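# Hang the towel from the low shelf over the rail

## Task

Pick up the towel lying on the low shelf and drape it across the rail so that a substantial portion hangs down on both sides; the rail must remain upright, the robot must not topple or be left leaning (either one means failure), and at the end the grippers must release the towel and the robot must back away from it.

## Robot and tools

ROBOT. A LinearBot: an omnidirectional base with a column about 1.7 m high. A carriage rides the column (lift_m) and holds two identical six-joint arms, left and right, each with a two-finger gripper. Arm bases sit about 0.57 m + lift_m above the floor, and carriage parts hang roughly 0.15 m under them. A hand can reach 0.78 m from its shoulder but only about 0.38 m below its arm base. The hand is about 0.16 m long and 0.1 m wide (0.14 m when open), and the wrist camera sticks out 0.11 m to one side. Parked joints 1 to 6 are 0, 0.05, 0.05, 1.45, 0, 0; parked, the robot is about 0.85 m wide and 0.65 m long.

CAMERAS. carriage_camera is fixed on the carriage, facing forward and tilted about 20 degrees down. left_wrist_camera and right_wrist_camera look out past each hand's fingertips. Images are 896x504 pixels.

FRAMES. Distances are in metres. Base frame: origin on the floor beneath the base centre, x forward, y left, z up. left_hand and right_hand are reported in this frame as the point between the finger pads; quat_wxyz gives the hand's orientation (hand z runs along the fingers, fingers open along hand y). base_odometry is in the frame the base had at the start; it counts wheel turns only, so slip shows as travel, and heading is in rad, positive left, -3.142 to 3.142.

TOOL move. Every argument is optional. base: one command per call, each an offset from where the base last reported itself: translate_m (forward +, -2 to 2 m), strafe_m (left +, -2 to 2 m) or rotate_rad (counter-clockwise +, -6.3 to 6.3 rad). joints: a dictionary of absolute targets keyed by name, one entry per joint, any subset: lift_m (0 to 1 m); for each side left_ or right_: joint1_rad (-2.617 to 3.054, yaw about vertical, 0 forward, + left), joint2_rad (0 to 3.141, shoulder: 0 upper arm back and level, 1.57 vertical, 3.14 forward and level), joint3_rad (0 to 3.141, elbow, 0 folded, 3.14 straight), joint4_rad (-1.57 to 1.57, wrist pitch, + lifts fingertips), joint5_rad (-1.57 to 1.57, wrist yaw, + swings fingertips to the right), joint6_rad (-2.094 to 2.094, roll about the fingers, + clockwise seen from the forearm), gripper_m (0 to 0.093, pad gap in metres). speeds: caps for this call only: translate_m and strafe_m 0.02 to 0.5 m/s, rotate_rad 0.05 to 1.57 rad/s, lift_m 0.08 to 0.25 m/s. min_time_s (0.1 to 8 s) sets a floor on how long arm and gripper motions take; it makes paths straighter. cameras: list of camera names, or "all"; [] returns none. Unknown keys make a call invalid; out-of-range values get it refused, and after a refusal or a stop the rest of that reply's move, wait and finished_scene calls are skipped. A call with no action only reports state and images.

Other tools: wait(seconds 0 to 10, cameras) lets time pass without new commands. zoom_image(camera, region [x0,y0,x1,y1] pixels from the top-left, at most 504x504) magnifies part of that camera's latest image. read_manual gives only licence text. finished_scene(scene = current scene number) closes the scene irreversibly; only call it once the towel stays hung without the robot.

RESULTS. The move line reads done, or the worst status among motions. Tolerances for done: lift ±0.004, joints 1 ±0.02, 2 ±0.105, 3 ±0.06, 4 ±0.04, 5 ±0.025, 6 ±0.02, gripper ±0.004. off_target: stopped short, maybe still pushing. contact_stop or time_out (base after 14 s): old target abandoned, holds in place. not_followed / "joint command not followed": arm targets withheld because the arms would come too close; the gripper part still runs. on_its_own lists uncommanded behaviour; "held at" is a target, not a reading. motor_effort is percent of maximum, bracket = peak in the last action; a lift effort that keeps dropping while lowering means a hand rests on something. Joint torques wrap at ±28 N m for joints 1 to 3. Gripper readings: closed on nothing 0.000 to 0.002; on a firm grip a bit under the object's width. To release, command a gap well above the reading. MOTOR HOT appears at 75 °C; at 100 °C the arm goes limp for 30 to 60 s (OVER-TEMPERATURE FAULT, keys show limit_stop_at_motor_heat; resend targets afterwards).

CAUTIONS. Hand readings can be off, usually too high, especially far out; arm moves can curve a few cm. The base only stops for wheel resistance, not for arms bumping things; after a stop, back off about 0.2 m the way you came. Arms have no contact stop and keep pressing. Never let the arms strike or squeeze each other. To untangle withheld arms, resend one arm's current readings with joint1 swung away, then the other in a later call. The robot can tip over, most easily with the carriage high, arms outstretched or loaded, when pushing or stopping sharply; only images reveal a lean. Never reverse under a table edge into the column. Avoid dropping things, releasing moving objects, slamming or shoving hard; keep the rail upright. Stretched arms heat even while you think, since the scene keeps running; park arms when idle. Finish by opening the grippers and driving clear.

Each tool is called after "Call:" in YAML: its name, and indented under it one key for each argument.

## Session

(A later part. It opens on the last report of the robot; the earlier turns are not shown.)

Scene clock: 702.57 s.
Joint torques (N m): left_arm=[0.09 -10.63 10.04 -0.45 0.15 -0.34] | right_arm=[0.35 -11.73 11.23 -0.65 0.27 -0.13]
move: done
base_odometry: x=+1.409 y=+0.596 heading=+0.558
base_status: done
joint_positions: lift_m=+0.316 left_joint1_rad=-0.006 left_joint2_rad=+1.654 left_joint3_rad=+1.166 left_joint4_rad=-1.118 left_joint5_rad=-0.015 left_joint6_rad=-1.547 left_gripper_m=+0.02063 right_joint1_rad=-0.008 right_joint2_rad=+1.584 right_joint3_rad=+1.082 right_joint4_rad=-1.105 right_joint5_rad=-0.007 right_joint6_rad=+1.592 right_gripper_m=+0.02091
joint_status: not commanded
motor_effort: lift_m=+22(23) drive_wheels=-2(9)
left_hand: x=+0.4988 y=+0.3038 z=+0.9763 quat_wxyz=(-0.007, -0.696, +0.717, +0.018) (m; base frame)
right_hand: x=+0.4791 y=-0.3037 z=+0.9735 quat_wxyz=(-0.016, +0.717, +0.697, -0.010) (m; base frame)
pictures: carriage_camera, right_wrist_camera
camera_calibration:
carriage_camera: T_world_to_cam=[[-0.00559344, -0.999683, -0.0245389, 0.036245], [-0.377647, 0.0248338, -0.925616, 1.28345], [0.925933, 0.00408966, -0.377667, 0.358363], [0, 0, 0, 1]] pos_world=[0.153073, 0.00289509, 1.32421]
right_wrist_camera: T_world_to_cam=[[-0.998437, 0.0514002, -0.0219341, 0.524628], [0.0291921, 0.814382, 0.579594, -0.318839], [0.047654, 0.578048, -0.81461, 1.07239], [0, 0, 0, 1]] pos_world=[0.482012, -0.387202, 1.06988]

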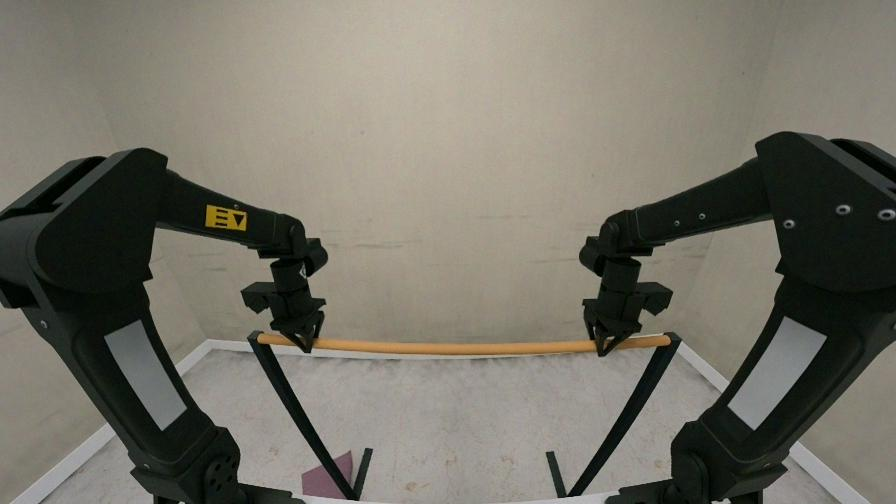

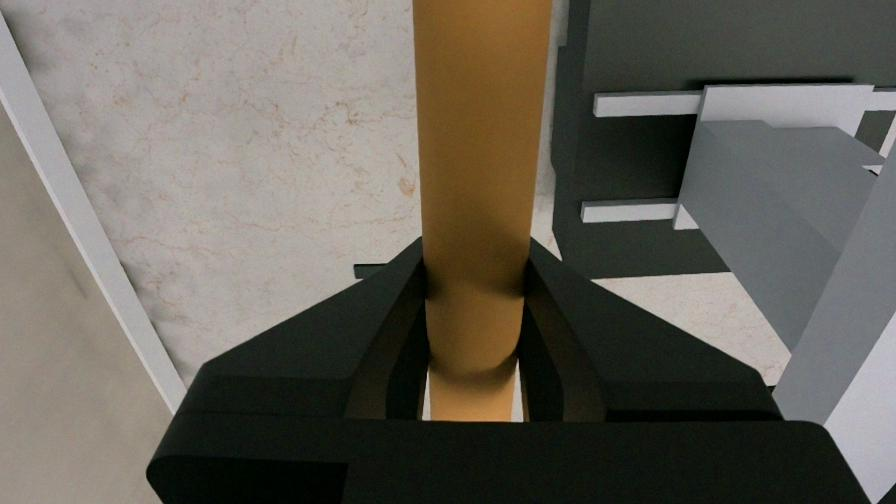

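Call:
move:
  base: {"strafe_m": 1.2}
  speeds: {"strafe_m": 0.12}
  cameras: ["carriage_camera", "left_wrist_camera"]

Call:
zoom_image:
  camera: "carriage_camera"
  region: [200, 404, 400, 504]

Scene clock: 720.40 s.
Joint torques (N m): left_arm=[0.32 -10.7 10 -0.42 0.1 -0.32] | right_arm=[0.83 -11.64 11.29 -0.65 0.26 -0.16]
move: done
base_odometry: x=+0.775 y=+1.614 heading=+0.558
base_status: done
joint_positions: lift_m=+0.316 left_joint1_rad=-0.007 left_joint2_rad=+1.654 left_joint3_rad=+1.166 left_joint4_rad=-1.118 left_joint5_rad=-0.015 left_joint6_rad=-1.548 left_gripper_m=+0.02063 right_joint1_rad=-0.009 right_joint2_rad=+1.584 right_joint3_rad=+1.082 right_joint4_rad=-1.104 right_joint5_rad=-0.007 right_joint6_rad=+1.590 right_gripper_m=+0.02091
joint_status: not commanded
motor_effort: lift_m=+22(23) drive_wheels=-2(11)
left_hand: x=+0.4988 y=+0.3036 z=+0.9763 quat_wxyz=(-0.007, -0.696, +0.717, +0.017) (m; base frame)
right_hand: x=+0.4791 y=-0.3040 z=+0.9734 quat_wxyz=(-0.015, +0.717, +0.697, -0.010) (m; base frame)
pictures: carriage_camera, left_wrist_camera
camera_calibration:
carriage_camera: T_world_to_cam=[[-0.00559344, -0.999683, -0.0245389, 0.036245], [-0.377647, 0.0248338, -0.925616, 1.28345], [0.925933, 0.00408966, -0.377667, 0.358363], [0, 0, 0, 1]] pos_world=[0.153073, 0.00289509, 1.32421]
left_wrist_camera: T_world_to_cam=[[0.998524, -0.0523229, -0.014553, -0.469292], [-0.0342157, -0.814179, 0.579605, -0.299763], [-0.0421753, -0.578251, -0.814768, 1.11289], [0, 0, 0, 1]] pos_world=[0.50528, 0.374917, 1.07367]

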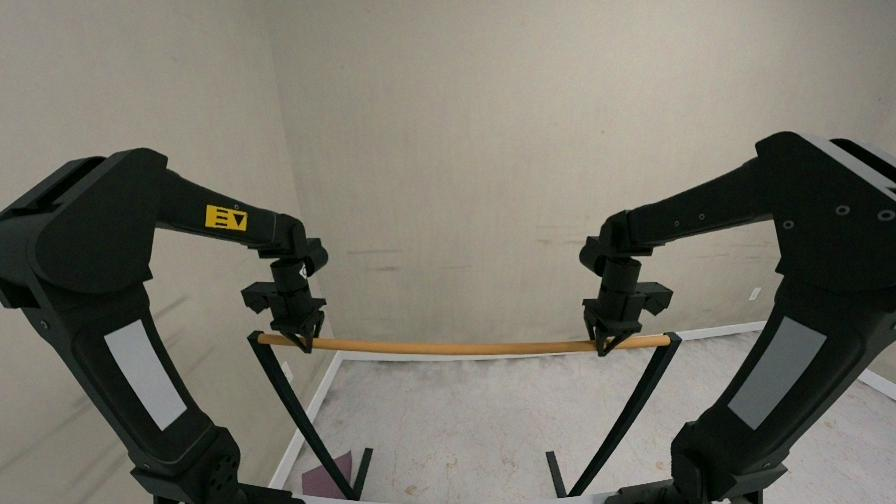

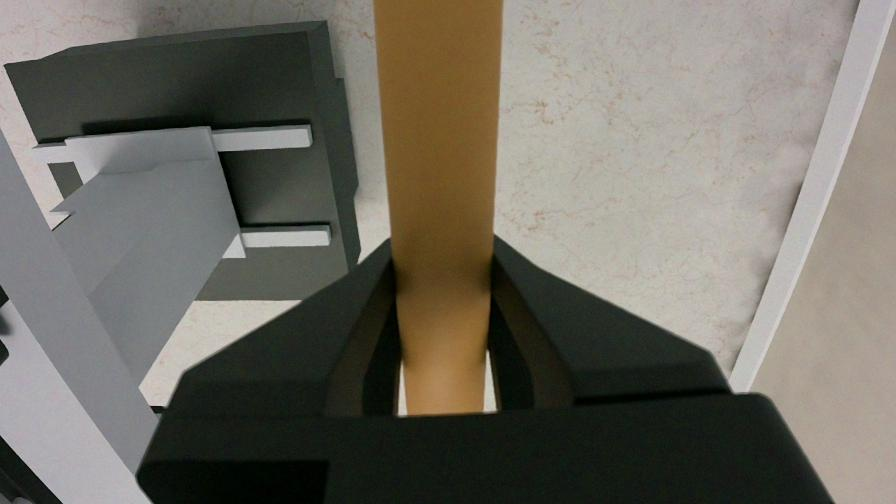

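Scaled by 2.520 from the camera's 896x504 image, which has a finer 1280x720 frame.

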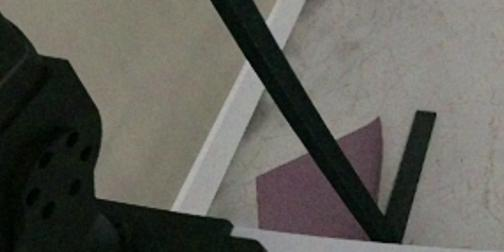

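Call:
move:
  base: {"strafe_m": 0.15}
  speeds: {"strafe_m": 0.06}
  cameras: ["carriage_camera"]

Call:
zoom_image:
  camera: "carriage_camera"
  region: [200, 404, 400, 504]

Call:
move:
  base: {"strafe_m": 0.1}
  speeds: {"strafe_m": 0.05}
  cameras: ["carriage_camera"]

Call:
zoom_image:
  camera: "carriage_camera"
  region: [200, 404, 400, 504]

Scene clock: 726.73 s.
Joint torques (N m): left_arm=[0.31 -10.66 10.06 -0.41 0.08 -0.32] | right_arm=[0.83 -11.69 11.36 -0.67 0.24 -0.13]
move: done
base_odometry: x=+0.696 y=+1.742 heading=+0.557
base_status: done
joint_positions: lift_m=+0.316 left_joint1_rad=-0.007 left_joint2_rad=+1.654 left_joint3_rad=+1.166 left_joint4_rad=-1.118 left_joint5_rad=-0.014 left_joint6_rad=-1.549 left_gripper_m=+0.02063 right_joint1_rad=-0.009 right_joint2_rad=+1.584 right_joint3_rad=+1.082 right_joint4_rad=-1.104 right_joint5_rad=-0.007 right_joint6_rad=+1.590 right_gripper_m=+0.02091
joint_status: not commanded
motor_effort: lift_m=+22(23) drive_wheels=+2(12)
left_hand: x=+0.4988 y=+0.3033 z=+0.9763 quat_wxyz=(-0.007, -0.696, +0.717, +0.017) (m; base frame)
right_hand: x=+0.4791 y=-0.3042 z=+0.9734 quat_wxyz=(-0.015, +0.717, +0.697, -0.011) (m; base frame)
pictures: carriage_camera
camera_calibration:
carriage_camera: T_world_to_cam=[[-0.00559344, -0.999683, -0.0245389, 0.036245], [-0.377647, 0.0248338, -0.925616, 1.28345], [0.925933, 0.00408966, -0.377667, 0.358363], [0, 0, 0, 1]] pos_world=[0.153073, 0.00289509, 1.32421]

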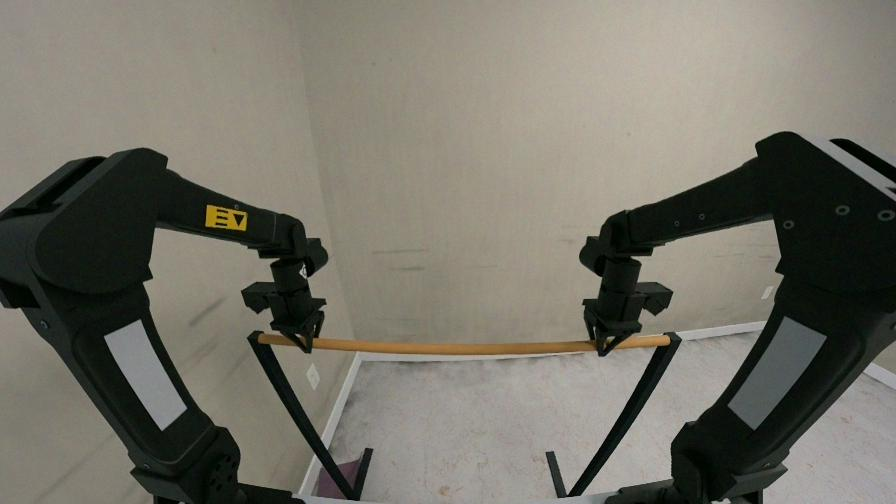

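Scaled by 2.520 from the camera's 896x504 image, which has a finer 1280x720 frame.

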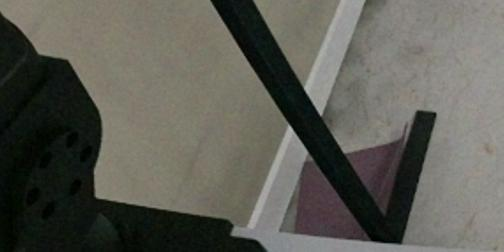

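Scene clock: 729.23 s.
Joint torques (N m): left_arm=[0.43 -10.59 10.1 -0.42 0.11 -0.32] | right_arm=[0.73 -11.64 11.19 -0.65 0.28 -0.13]
move: done
base_odometry: x=+0.643 y=+1.827 heading=+0.557
base_status: done
joint_positions: lift_m=+0.316 left_joint1_rad=-0.007 left_joint2_rad=+1.654 left_joint3_rad=+1.166 left_joint4_rad=-1.118 left_joint5_rad=-0.016 left_joint6_rad=-1.549 left_gripper_m=+0.02063 right_joint1_rad=-0.009 right_joint2_rad=+1.584 right_joint3_rad=+1.082 right_joint4_rad=-1.104 right_joint5_rad=-0.008 right_joint6_rad=+1.590 right_gripper_m=+0.02091
joint_status: not commanded
motor_effort: lift_m=+22(23) drive_wheels=-2(12)
left_hand: x=+0.4987 y=+0.3036 z=+0.9763 quat_wxyz=(-0.007, -0.697, +0.717, +0.018) (m; base frame)
right_hand: x=+0.4792 y=-0.3039 z=+0.9734 quat_wxyz=(-0.016, +0.717, +0.697, -0.010) (m; base frame)
pictures: carriage_camera
camera_calibration:
carriage_camera: T_world_to_cam=[[-0.00559344, -0.999683, -0.0245389, 0.036245], [-0.377647, 0.0248338, -0.925616, 1.28345], [0.925933, 0.00408966, -0.377667, 0.358363], [0, 0, 0, 1]] pos_world=[0.153073, 0.00289509, 1.32421]

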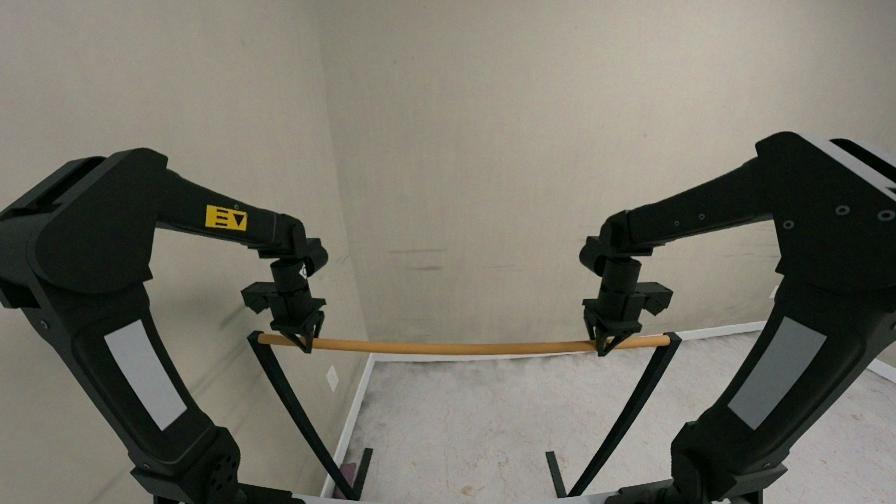

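Scaled by 2.520 from the camera's 896x504 image, which has a finer 1280x720 frame.

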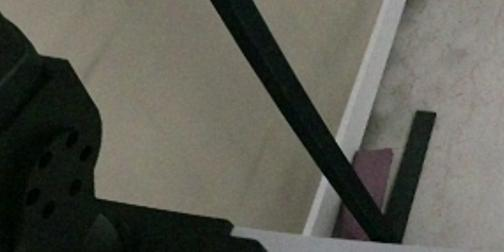

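Call:
zoom_image:
  camera: "carriage_camera"
  region: [320, 434, 400, 504]

Call:
move:
  base: {"strafe_m": 0.04}
  speeds: {"strafe_m": 0.05}
  cameras: ["carriage_camera"]

Call:
zoom_image:
  camera: "carriage_camera"
  region: [320, 434, 400, 504]

Scaled by 6.300 from the camera's 896x504 image, which has a finer 1280x720 frame.

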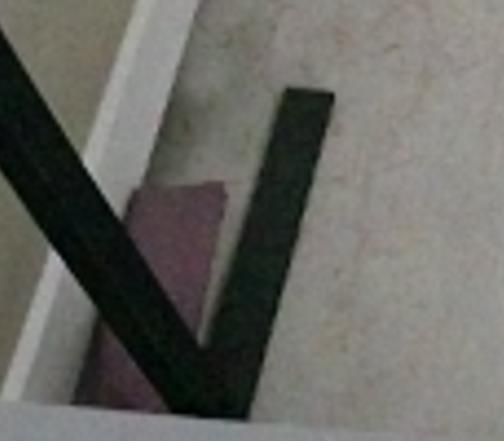

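Scene clock: 735.07 s.
Joint torques (N m): left_arm=[0.4 -10.63 10.02 -0.44 0.09 -0.31] | right_arm=[0.57 -11.66 11.32 -0.64 0.25 -0.13]
move: done
base_odometry: x=+0.622 y=+1.861 heading=+0.557
base_status: done
joint_positions: lift_m=+0.316 left_joint1_rad=-0.007 left_joint2_rad=+1.654 left_joint3_rad=+1.166 left_joint4_rad=-1.118 left_joint5_rad=-0.015 left_joint6_rad=-1.549 left_gripper_m=+0.02063 right_joint1_rad=-0.009 right_joint2_rad=+1.584 right_joint3_rad=+1.082 right_joint4_rad=-1.104 right_joint5_rad=-0.007 right_joint6_rad=+1.589 right_gripper_m=+0.02091
joint_status: not commanded
motor_effort: lift_m=+22(23) drive_wheels=-2(12)
left_hand: x=+0.4987 y=+0.3035 z=+0.9763 quat_wxyz=(-0.007, -0.697, +0.717, +0.018) (m; base frame)
right_hand: x=+0.4792 y=-0.3040 z=+0.9734 quat_wxyz=(-0.015, +0.717, +0.697, -0.010) (m; base frame)
pictures: carriage_camera
camera_calibration:
carriage_camera: T_world_to_cam=[[-0.00559344, -0.999683, -0.0245389, 0.036245], [-0.377647, 0.0248338, -0.925616, 1.28345], [0.925933, 0.00408966, -0.377667, 0.358363], [0, 0, 0, 1]] pos_world=[0.153073, 0.00289509, 1.32421]

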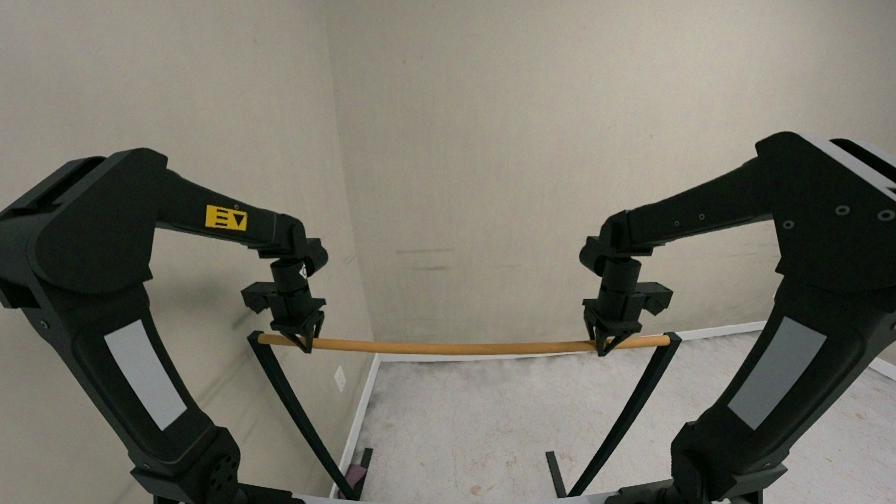

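Scaled by 6.300 from the camera's 896x504 image, which has a finer 1280x720 frame.

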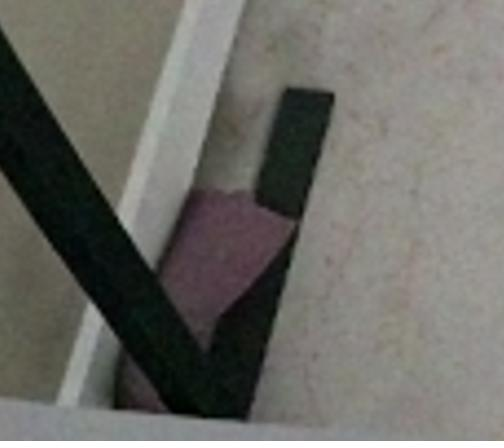

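Call:
move:
  base: {"strafe_m": 0.03}
  speeds: {"strafe_m": 0.04}
  cameras: ["carriage_camera"]

Call:
zoom_image:
  camera: "carriage_camera"
  region: [320, 434, 400, 504]

Scene clock: 739.33 s.
Joint torques (N m): left_arm=[0.35 -10.55 9.98 -0.41 0.12 -0.31] | right_arm=[0.92 -11.66 11.3 -0.67 0.22 -0.14]
move: done
base_odometry: x=+0.607 y=+1.887 heading=+0.556
base_status: done
joint_positions: lift_m=+0.316 left_joint1_rad=-0.007 left_joint2_rad=+1.654 left_joint3_rad=+1.166 left_joint4_rad=-1.119 left_joint5_rad=-0.016 left_joint6_rad=-1.549 left_gripper_m=+0.02063 right_joint1_rad=-0.009 right_joint2_rad=+1.584 right_joint3_rad=+1.082 right_joint4_rad=-1.104 right_joint5_rad=-0.008 right_joint6_rad=+1.589 right_gripper_m=+0.02091
joint_status: not commanded
motor_effort: lift_m=+22(23) drive_wheels=-1(12)
left_hand: x=+0.4986 y=+0.3037 z=+0.9764 quat_wxyz=(-0.007, -0.697, +0.717, +0.018) (m; base frame)
right_hand: x=+0.4792 y=-0.3040 z=+0.9734 quat_wxyz=(-0.015, +0.717, +0.697, -0.010) (m; base frame)
pictures: carriage_camera
camera_calibration:
carriage_camera: T_world_to_cam=[[-0.00559344, -0.999683, -0.0245389, 0.036245], [-0.377647, 0.0248338, -0.925616, 1.28345], [0.925933, 0.00408966, -0.377667, 0.358363], [0, 0, 0, 1]] pos_world=[0.153073, 0.00289509, 1.32421]

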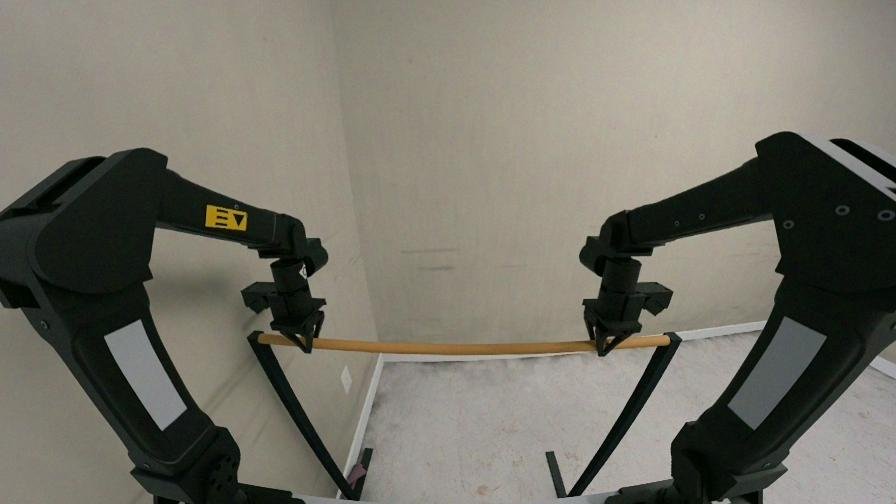

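Scaled by 6.300 from the camera's 896x504 image, which has a finer 1280x720 frame.

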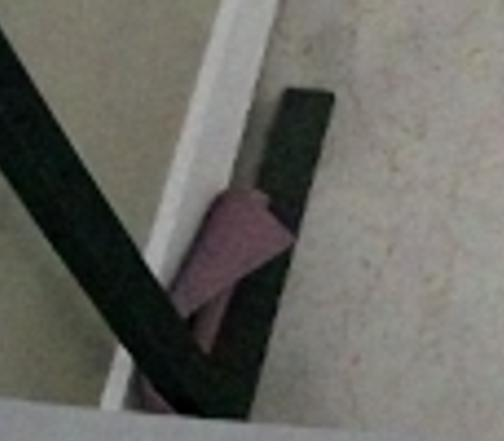

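Call:
move:
  base: {"strafe_m": 0.025}
  speeds: {"strafe_m": 0.04}
  cameras: ["carriage_camera"]

Call:
zoom_image:
  camera: "carriage_camera"
  region: [320, 434, 400, 504]

Scene clock: 744.57 s.
Joint torques (N m): left_arm=[1.28 -10.74 9.73 -0.43 -0.2 -0.22] | right_arm=[1.84 -11.67 9.95 -0.53 -0.16 -0.06]
move: done
base_odometry: x=+0.594 y=+1.908 heading=+0.556
base_status: done
joint_positions: lift_m=+0.316 left_joint1_rad=-0.019 left_joint2_rad=+1.654 left_joint3_rad=+1.169 left_joint4_rad=-1.118 left_joint5_rad=+0.013 left_joint6_rad=-1.559 left_gripper_m=+0.02063 right_joint1_rad=-0.019 right_joint2_rad=+1.584 right_joint3_rad=+1.099 right_joint4_rad=-1.114 right_joint5_rad=+0.027 right_joint6_rad=+1.582 right_gripper_m=+0.02091
joint_status: not commanded
motor_effort: lift_m=+22(22) drive_wheels=+5(12)
left_hand: x=+0.4997 y=+0.2953 z=+0.9771 quat_wxyz=(-0.016, -0.696, +0.718, +0.006) (m; base frame)
right_hand: x=+0.4820 y=-0.3124 z=+0.9775 quat_wxyz=(-0.001, +0.717, +0.696, -0.020) (m; base frame)
pictures: carriage_camera
camera_calibration:
carriage_camera: T_world_to_cam=[[-0.00559344, -0.999683, -0.0245389, 0.036245], [-0.377647, 0.0248338, -0.925616, 1.28345], [0.925933, 0.00408966, -0.377667, 0.358363], [0, 0, 0, 1]] pos_world=[0.153073, 0.00289509, 1.32421]

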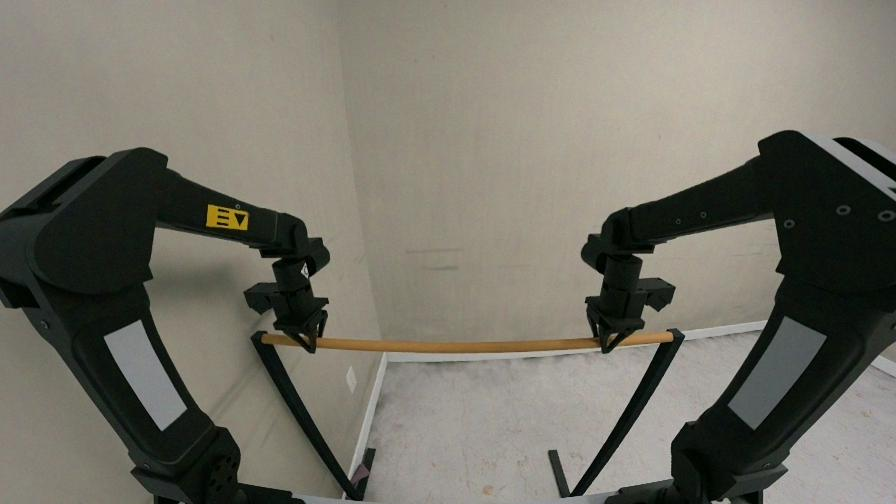

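Scaled by 6.300 from the camera's 896x504 image, which has a finer 1280x720 frame.

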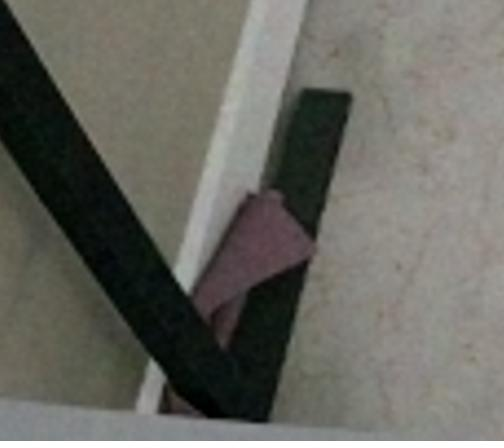

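Call:
move:
  base: {"strafe_m": -0.03}
  speeds: {"strafe_m": 0.04}
  cameras: ["carriage_camera"]

Call:
zoom_image:
  camera: "carriage_camera"
  region: [320, 434, 400, 504]

Call:
move:
  joints: {"lift_m": 0.37}
  speeds: {"lift_m": 0.08}
  cameras: ["carriage_camera"]

Call:
zoom_image:
  camera: "carriage_camera"
  region: [320, 434, 400, 504]

Scene clock: 749.83 s.
Joint torques (N m): left_arm=[0.27 -10.63 9.8 -0.41 0.11 -0.29] | right_arm=[0.81 -11.93 10.88 -0.69 0.21 -0.11]
move: done
base_odometry: x=+0.609 y=+1.882 heading=+0.556
base_status: done
joint_positions: lift_m=+0.316 left_joint1_rad=-0.006 left_joint2_rad=+1.654 left_joint3_rad=+1.169 left_joint4_rad=-1.119 left_joint5_rad=-0.013 left_joint6_rad=-1.551 left_gripper_m=+0.02063 right_joint1_rad=-0.008 right_joint2_rad=+1.584 right_joint3_rad=+1.087 right_joint4_rad=-1.102 right_joint5_rad=-0.003 right_joint6_rad=+1.587 right_gripper_m=+0.02090
joint_status: not commanded
motor_effort: lift_m=+23(24) drive_wheels=+1(7)
left_hand: x=+0.4994 y=+0.3034 z=+0.9769 quat_wxyz=(-0.007, -0.697, +0.716, +0.016) (m; base frame)
right_hand: x=+0.4812 y=-0.3044 z=+0.9745 quat_wxyz=(-0.012, +0.715, +0.699, -0.009) (m; base frame)
pictures: carriage_camera
camera_calibration:
carriage_camera: T_world_to_cam=[[-0.00559344, -0.999683, -0.0245389, 0.0362417], [-0.377647, 0.0248338, -0.925616, 1.28332], [0.925933, 0.00408966, -0.377667, 0.358312], [0, 0, 0, 1]] pos_world=[0.153073, 0.00289509, 1.32407]

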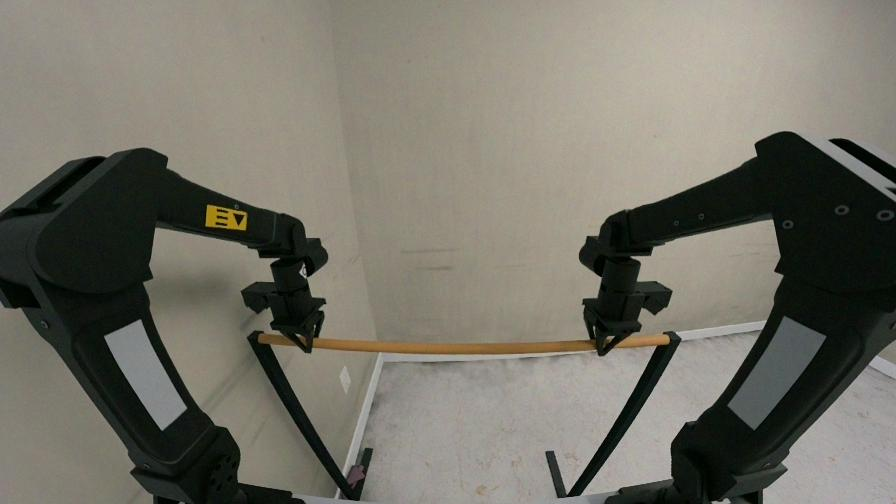

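Scaled by 6.300 from the camera's 896x504 image, which has a finer 1280x720 frame.

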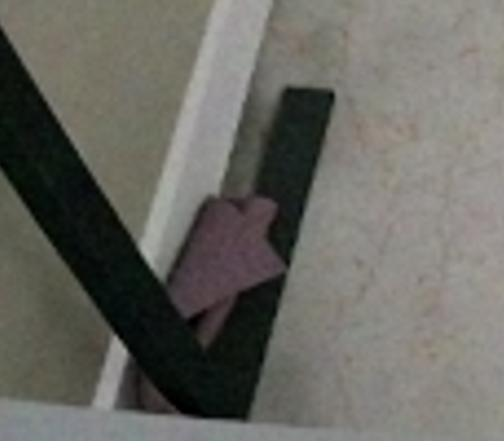

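Scene clock: 750.87 s.
Joint torques (N m): left_arm=[0.21 -11.36 10.74 -0.55 0.08 -0.29] | right_arm=[0.53 -12.49 11.7 -0.74 0.2 -0.11]
move: done
base_odometry: x=+0.609 y=+1.883 heading=+0.556
base_status: not commanded
joint_positions: lift_m=+0.369 left_joint1_rad=-0.006 left_joint2_rad=+1.662 left_joint3_rad=+1.157 left_joint4_rad=-1.110 left_joint5_rad=-0.013 left_joint6_rad=-1.551 left_gripper_m=+0.02062 right_joint1_rad=-0.008 right_joint2_rad=+1.592 right_joint3_rad=+1.077 right_joint4_rad=-1.098 right_joint5_rad=-0.003 right_joint6_rad=+1.587 right_gripper_m=+0.02090
joint_status: all done
motor_effort: lift_m=+30(36) drive_wheels=+1(1)
left_hand: x=+0.4977 y=+0.3033 z=+1.0251 quat_wxyz=(-0.011, -0.697, +0.716, +0.020) (m; base frame)
right_hand: x=+0.4789 y=-0.3044 z=+1.0234 quat_wxyz=(-0.016, +0.715, +0.699, -0.014) (m; base frame)
pictures: carriage_camera
camera_calibration:
carriage_camera: T_world_to_cam=[[-0.00559344, -0.999683, -0.0245389, 0.0375454], [-0.377647, 0.0248338, -0.925616, 1.3325], [0.925933, 0.00408966, -0.377667, 0.378378], [0, 0, 0, 1]] pos_world=[0.153073, 0.00289509, 1.37721]

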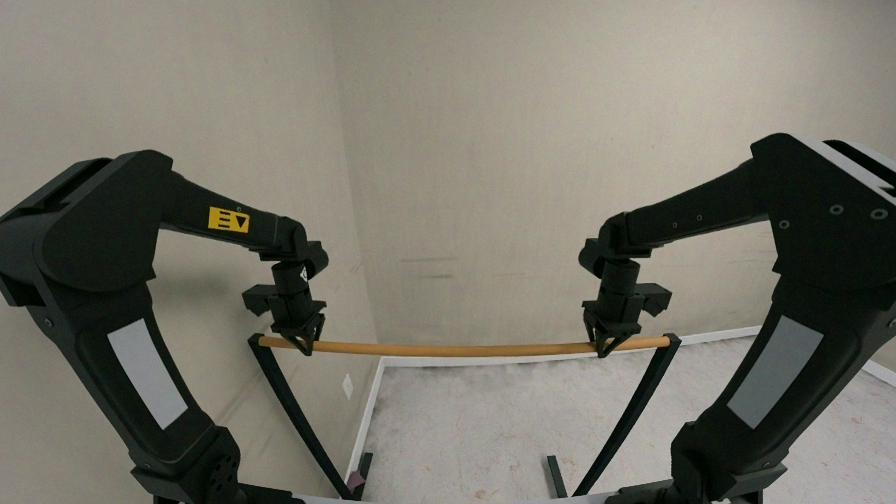

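Scaled by 6.300 from the camera's 896x504 image, which has a finer 1280x720 frame.

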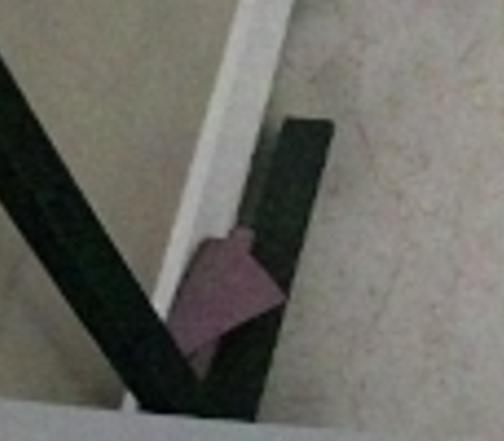

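Call:
move:
  joints: {"lift_m": 0.45}
  speeds: {"lift_m": 0.08}
  cameras: ["carriage_camera"]

Call:
zoom_image:
  camera: "carriage_camera"
  region: [300, 434, 400, 504]

Scene clock: 762.27 s.
Joint torques (N m): left_arm=[0.25 -11.77 11.04 -0.62 0.09 -0.29] | right_arm=[0.55 -12.75 12.03 -0.79 0.19 -0.11]
move: done
base_odometry: x=+0.609 y=+1.883 heading=+0.556
base_status: not commanded
joint_positions: lift_m=+0.449 left_joint1_rad=-0.006 left_joint2_rad=+1.665 left_joint3_rad=+1.155 left_joint4_rad=-1.104 left_joint5_rad=-0.013 left_joint6_rad=-1.551 left_gripper_m=+0.02062 right_joint1_rad=-0.008 right_joint2_rad=+1.595 right_joint3_rad=+1.074 right_joint4_rad=-1.093 right_joint5_rad=-0.003 right_joint6_rad=+1.587 right_gripper_m=+0.02090
joint_status: all done
motor_effort: lift_m=+31(37) drive_wheels=+1(1)
left_hand: x=+0.4981 y=+0.3033 z=+1.1036 quat_wxyz=(-0.011, -0.697, +0.716, +0.020) (m; base frame)
right_hand: x=+0.4791 y=-0.3044 z=+1.1020 quat_wxyz=(-0.016, +0.715, +0.699, -0.014) (m; base frame)
pictures: carriage_camera
camera_calibration:
carriage_camera: T_world_to_cam=[[-0.00559344, -0.999683, -0.0245389, 0.0395083], [-0.377647, 0.0248338, -0.925616, 1.40654], [0.925933, 0.00408966, -0.377667, 0.408588], [0, 0, 0, 1]] pos_world=[0.153073, 0.00289509, 1.4572]

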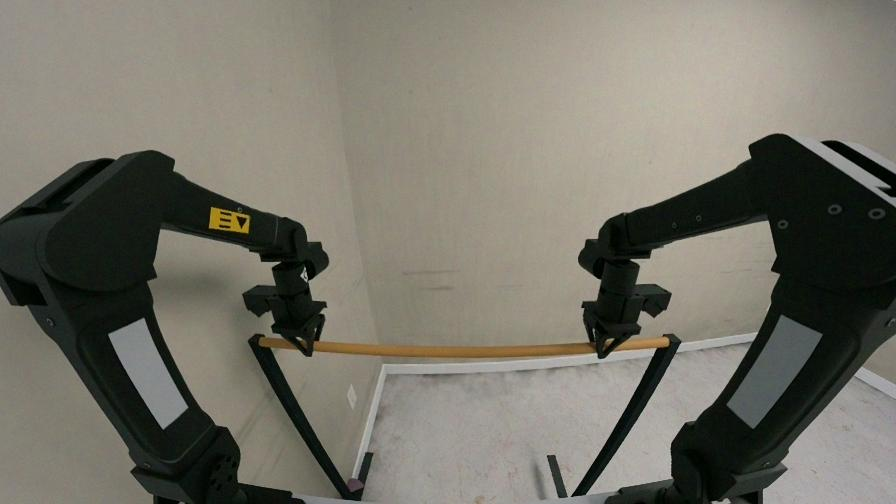

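Scaled by 5.040 from the camera's 896x504 image, which has a finer 1280x720 frame.

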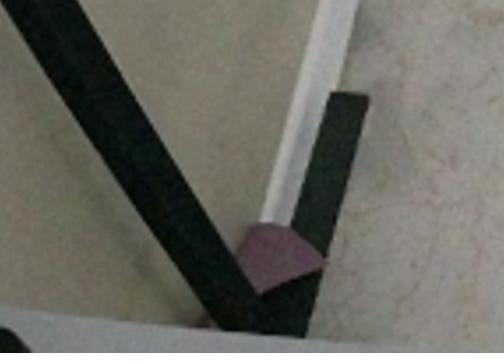

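Call:
wait:
  seconds: 1
  cameras: ["carriage_camera"]

Call:
zoom_image:
  camera: "carriage_camera"
  region: [300, 434, 400, 504]

Scene clock: 765.23 s.
Joint torques (N m): left_arm=[0.32 -11.7 10.89 -0.6 0.08 -0.29] | right_arm=[0.54 -12.67 11.84 -0.79 0.2 -0.1]
base_odometry: x=+0.609 y=+1.883 heading=+0.556
base_status: not commanded
joint_positions: lift_m=+0.449 left_joint1_rad=-0.006 left_joint2_rad=+1.665 left_joint3_rad=+1.155 left_joint4_rad=-1.104 left_joint5_rad=-0.013 left_joint6_rad=-1.551 left_gripper_m=+0.02062 right_joint1_rad=-0.008 right_joint2_rad=+1.595 right_joint3_rad=+1.074 right_joint4_rad=-1.093 right_joint5_rad=-0.003 right_joint6_rad=+1.587 right_gripper_m=+0.02090
joint_status: all done
motor_effort: lift_m=+30(37) drive_wheels=+1(1)
left_hand: x=+0.4981 y=+0.3033 z=+1.1036 quat_wxyz=(-0.011, -0.697, +0.716, +0.020) (m; base frame)
right_hand: x=+0.4791 y=-0.3044 z=+1.1020 quat_wxyz=(-0.016, +0.715, +0.699, -0.014) (m; base frame)
wait: 1.00 s; at rest from the start
pictures: carriage_camera
camera_calibration:
carriage_camera: T_world_to_cam=[[-0.00559344, -0.999683, -0.0245389, 0.0395083], [-0.377647, 0.0248338, -0.925616, 1.40654], [0.925933, 0.00408966, -0.377667, 0.408588], [0, 0, 0, 1]] pos_world=[0.153073, 0.00289509, 1.4572]

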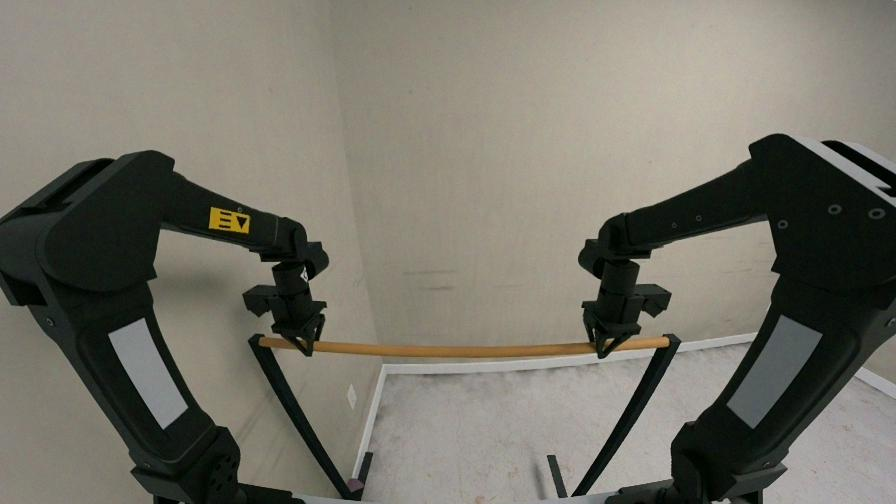

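Scaled by 5.040 from the camera's 896x504 image, which has a finer 1280x720 frame.

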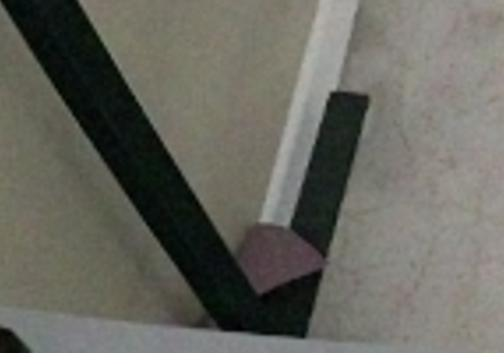

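Call:
move:
  joints: {"lift_m": 0.53}
  speeds: {"lift_m": 0.08}
  cameras: ["carriage_camera"]

Call:
zoom_image:
  camera: "carriage_camera"
  region: [300, 434, 400, 504]

Scene clock: 769.73 s.
Joint torques (N m): left_arm=[0.23 -12.01 11.07 -0.65 0.09 -0.3] | right_arm=[0.55 -12.75 12.27 -0.83 0.19 -0.1]
move: done
base_odometry: x=+0.609 y=+1.883 heading=+0.556
base_status: not commanded
joint_positions: lift_m=+0.529 left_joint1_rad=-0.006 left_joint2_rad=+1.667 left_joint3_rad=+1.153 left_joint4_rad=-1.102 left_joint5_rad=-0.013 left_joint6_rad=-1.551 left_gripper_m=+0.02062 right_joint1_rad=-0.008 right_joint2_rad=+1.597 right_joint3_rad=+1.073 right_joint4_rad=-1.091 right_joint5_rad=-0.003 right_joint6_rad=+1.587 right_gripper_m=+0.02090
joint_status: all done
motor_effort: lift_m=+30(37) drive_wheels=+1(1)
left_hand: x=+0.4979 y=+0.3033 z=+1.1826 quat_wxyz=(-0.012, -0.697, +0.716, +0.020) (m; base frame)
right_hand: x=+0.4790 y=-0.3044 z=+1.1813 quat_wxyz=(-0.016, +0.715, +0.699, -0.015) (m; base frame)
pictures: carriage_camera
camera_calibration:
carriage_camera: T_world_to_cam=[[-0.00559344, -0.999683, -0.0245389, 0.0414714], [-0.377647, 0.0248338, -0.925616, 1.48059], [0.925933, 0.00408966, -0.377667, 0.4388], [0, 0, 0, 1]] pos_world=[0.153073, 0.00289509, 1.53719]

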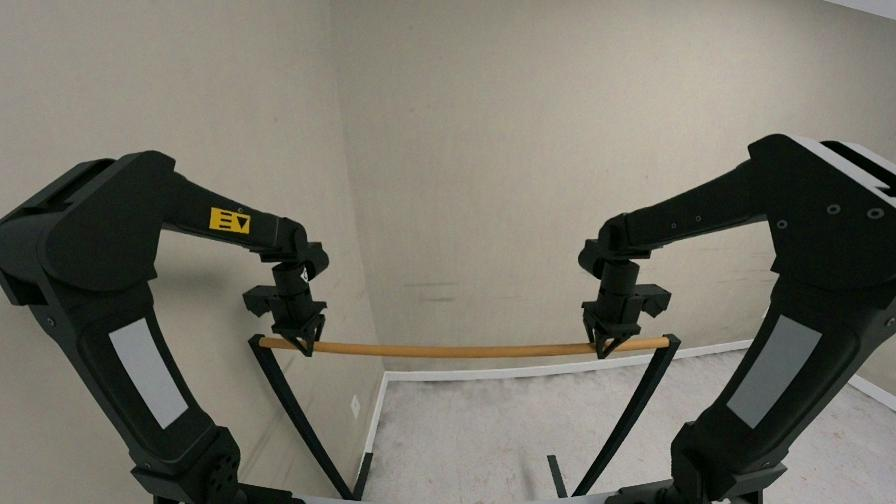

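Scaled by 5.040 from the camera's 896x504 image, which has a finer 1280x720 frame.

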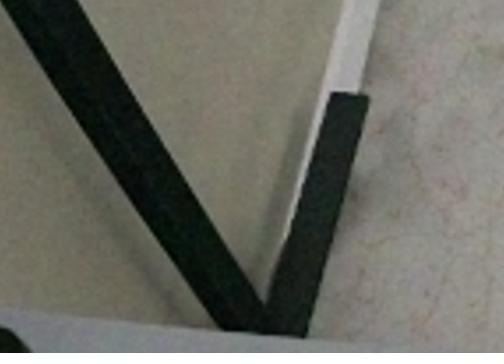

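Call:
move:
  base: {"strafe_m": -0.5}
  speeds: {"strafe_m": 0.15}
  cameras: ["carriage_camera"]

Call:
move:
  joints: {"lift_m": 0.32}
  speeds: {"lift_m": 0.1}
  cameras: ["carriage_camera"]

Scene clock: 791.33 s.
Joint torques (N m): left_arm=[0.14 -11.93 10.85 -0.68 0.07 -0.34] | right_arm=[0.32 -12.74 12.03 -0.77 0.23 -0.16]
move: done
base_odometry: x=+0.874 y=+1.458 heading=+0.556
base_status: done
joint_positions: lift_m=+0.529 left_joint1_rad=-0.005 left_joint2_rad=+1.667 left_joint3_rad=+1.153 left_joint4_rad=-1.099 left_joint5_rad=-0.013 left_joint6_rad=-1.546 left_gripper_m=+0.02062 right_joint1_rad=-0.005 right_joint2_rad=+1.597 right_joint3_rad=+1.073 right_joint4_rad=-1.090 right_joint5_rad=-0.002 right_joint6_rad=+1.591 right_gripper_m=+0.02090
joint_status: not commanded
motor_effort: lift_m=+30(31) drive_wheels=-2(11)
left_hand: x=+0.4986 y=+0.3036 z=+1.1826 quat_wxyz=(-0.011, -0.696, +0.717, +0.019) (m; base frame)
right_hand: x=+0.4792 y=-0.3039 z=+1.1812 quat_wxyz=(-0.016, +0.716, +0.698, -0.015) (m; base frame)
pictures: carriage_camera
camera_calibration:
carriage_camera: T_world_to_cam=[[-0.00559344, -0.999683, -0.0245389, 0.0414714], [-0.377647, 0.0248338, -0.925616, 1.48059], [0.925933, 0.00408966, -0.377667, 0.4388], [0, 0, 0, 1]] pos_world=[0.153073, 0.00289509, 1.53719]

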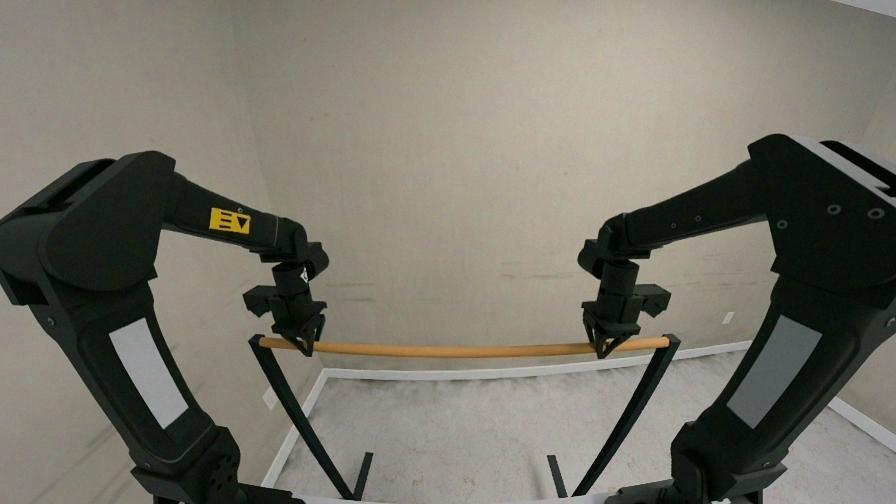

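Scene clock: 794.00 s.
Joint torques (N m): left_arm=[0.32 -11.47 10.43 -0.51 0.11 -0.33] | right_arm=[0.47 -12.36 11.85 -0.73 0.23 -0.16]
move: done
base_odometry: x=+0.874 y=+1.458 heading=+0.556
base_status: not commanded
joint_positions: lift_m=+0.320 left_joint1_rad=-0.006 left_joint2_rad=+1.662 left_joint3_rad=+1.160 left_joint4_rad=-1.112 left_joint5_rad=-0.015 left_joint6_rad=-1.546 left_gripper_m=+0.02061 right_joint1_rad=-0.007 right_joint2_rad=+1.593 right_joint3_rad=+1.075 right_joint4_rad=-1.098 right_joint5_rad=-0.005 right_joint6_rad=+1.591 right_gripper_m=+0.02090
joint_status: all done
motor_effort: lift_m=+23(26) drive_wheels=-1(2)
left_hand: x=+0.4978 y=+0.3037 z=+0.9765 quat_wxyz=(-0.010, -0.696, +0.718, +0.021) (m; base frame)
right_hand: x=+0.4783 y=-0.3037 z=+0.9738 quat_wxyz=(-0.018, +0.716, +0.697, -0.014) (m; base frame)
pictures: carriage_camera
camera_calibration:
carriage_camera: T_world_to_cam=[[-0.00559344, -0.999683, -0.0245389, 0.0363409], [-0.377647, 0.0248338, -0.925616, 1.28706], [0.925933, 0.00408966, -0.377667, 0.359839], [0, 0, 0, 1]] pos_world=[0.153073, 0.00289509, 1.32812]

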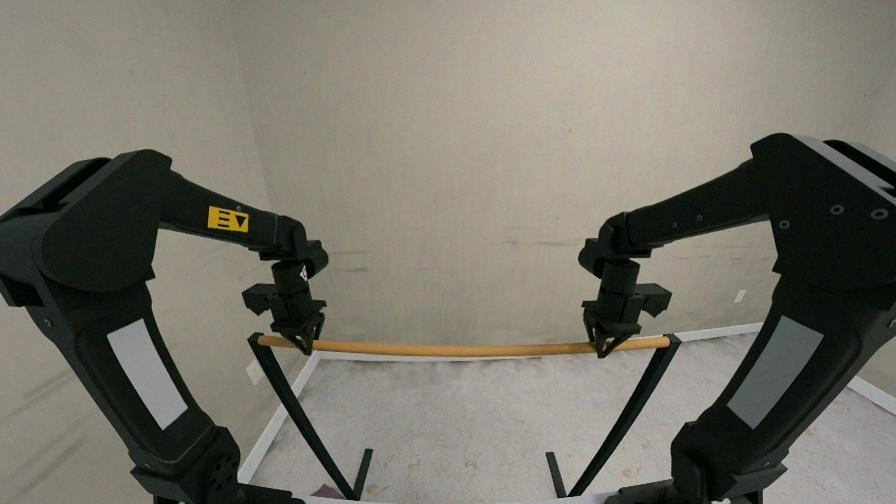

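Call:
move:
  joints: {"lift_m": 0.38}
  speeds: {"lift_m": 0.1}
  cameras: []

Call:
move:
  base: {"translate_m": -0.5}
  speeds: {"translate_m": 0.15}
  cameras: ["carriage_camera"]

Call:
zoom_image:
  camera: "carriage_camera"
  region: [200, 354, 400, 504]

Scene clock: 800.20 s.
Joint torques (N m): left_arm=[0.23 -11.75 10.85 -0.59 0.11 -0.32] | right_arm=[0.46 -12.81 12.21 -0.8 0.26 -0.14]
move: done
base_odometry: x=+0.874 y=+1.458 heading=+0.556
base_status: not commanded
joint_positions: lift_m=+0.379 left_joint1_rad=-0.006 left_joint2_rad=+1.666 left_joint3_rad=+1.156 left_joint4_rad=-1.103 left_joint5_rad=-0.015 left_joint6_rad=-1.546 left_gripper_m=+0.02061 right_joint1_rad=-0.007 right_joint2_rad=+1.598 right_joint3_rad=+1.071 right_joint4_rad=-1.091 right_joint5_rad=-0.004 right_joint6_rad=+1.591 right_gripper_m=+0.02090
joint_status: all done
motor_effort: lift_m=+30(38) drive_wheels=-1(1)
left_hand: x=+0.4986 y=+0.3037 z=+1.0335 quat_wxyz=(-0.010, -0.696, +0.718, +0.020) (m; base frame)
right_hand: x=+0.4785 y=-0.3039 z=+1.0308 quat_wxyz=(-0.018, +0.716, +0.697, -0.015) (m; base frame)
pictures: none
No camera images: "cameras" was empty.

Scene clock: 804.43 s.
Joint torques (N m): left_arm=[0.23 -11.9 10.82 -0.55 0.12 -0.33] | right_arm=[0.42 -12.94 12.08 -0.69 0.2 -0.14]
move: done
base_odometry: x=+0.449 y=+1.194 heading=+0.556
base_status: done
joint_positions: lift_m=+0.379 left_joint1_rad=-0.006 left_joint2_rad=+1.666 left_joint3_rad=+1.156 left_joint4_rad=-1.115 left_joint5_rad=-0.015 left_joint6_rad=-1.546 left_gripper_m=+0.02061 right_joint1_rad=-0.007 right_joint2_rad=+1.598 right_joint3_rad=+1.071 right_joint4_rad=-1.104 right_joint5_rad=-0.004 right_joint6_rad=+1.591 right_gripper_m=+0.02089
joint_status: not commanded
motor_effort: lift_m=+30(30) drive_wheels=-2(10)
left_hand: x=+0.4955 y=+0.3037 z=+1.0337 quat_wxyz=(-0.014, -0.696, +0.718, +0.025) (m; base frame)
right_hand: x=+0.4752 y=-0.3038 z=+1.0310 quat_wxyz=(-0.023, +0.716, +0.697, -0.020) (m; base frame)
pictures: carriage_camera
camera_calibration:
carriage_camera: T_world_to_cam=[[-0.00559344, -0.999683, -0.0245389, 0.0377926], [-0.377647, 0.0248338, -0.925616, 1.34182], [0.925933, 0.00408966, -0.377667, 0.382183], [0, 0, 0, 1]] pos_world=[0.153073, 0.00289509, 1.38728]

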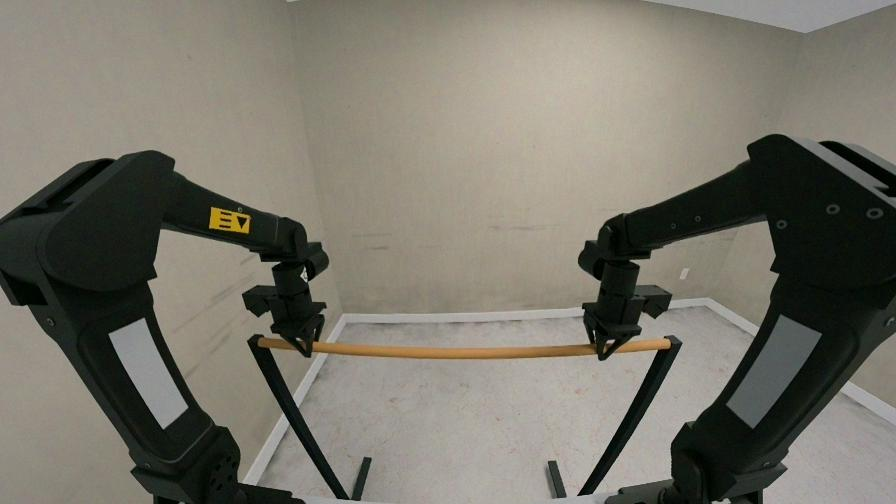

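Scaled by 2.520 from the camera's 896x504 image, which has a finer 1280x720 frame.

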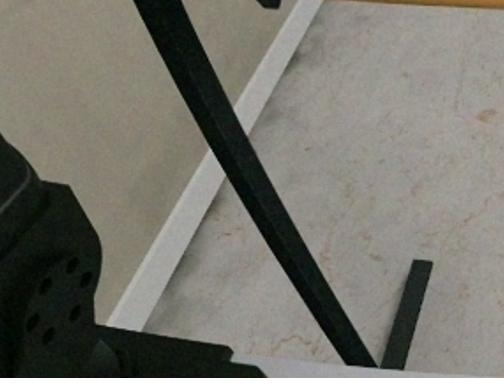

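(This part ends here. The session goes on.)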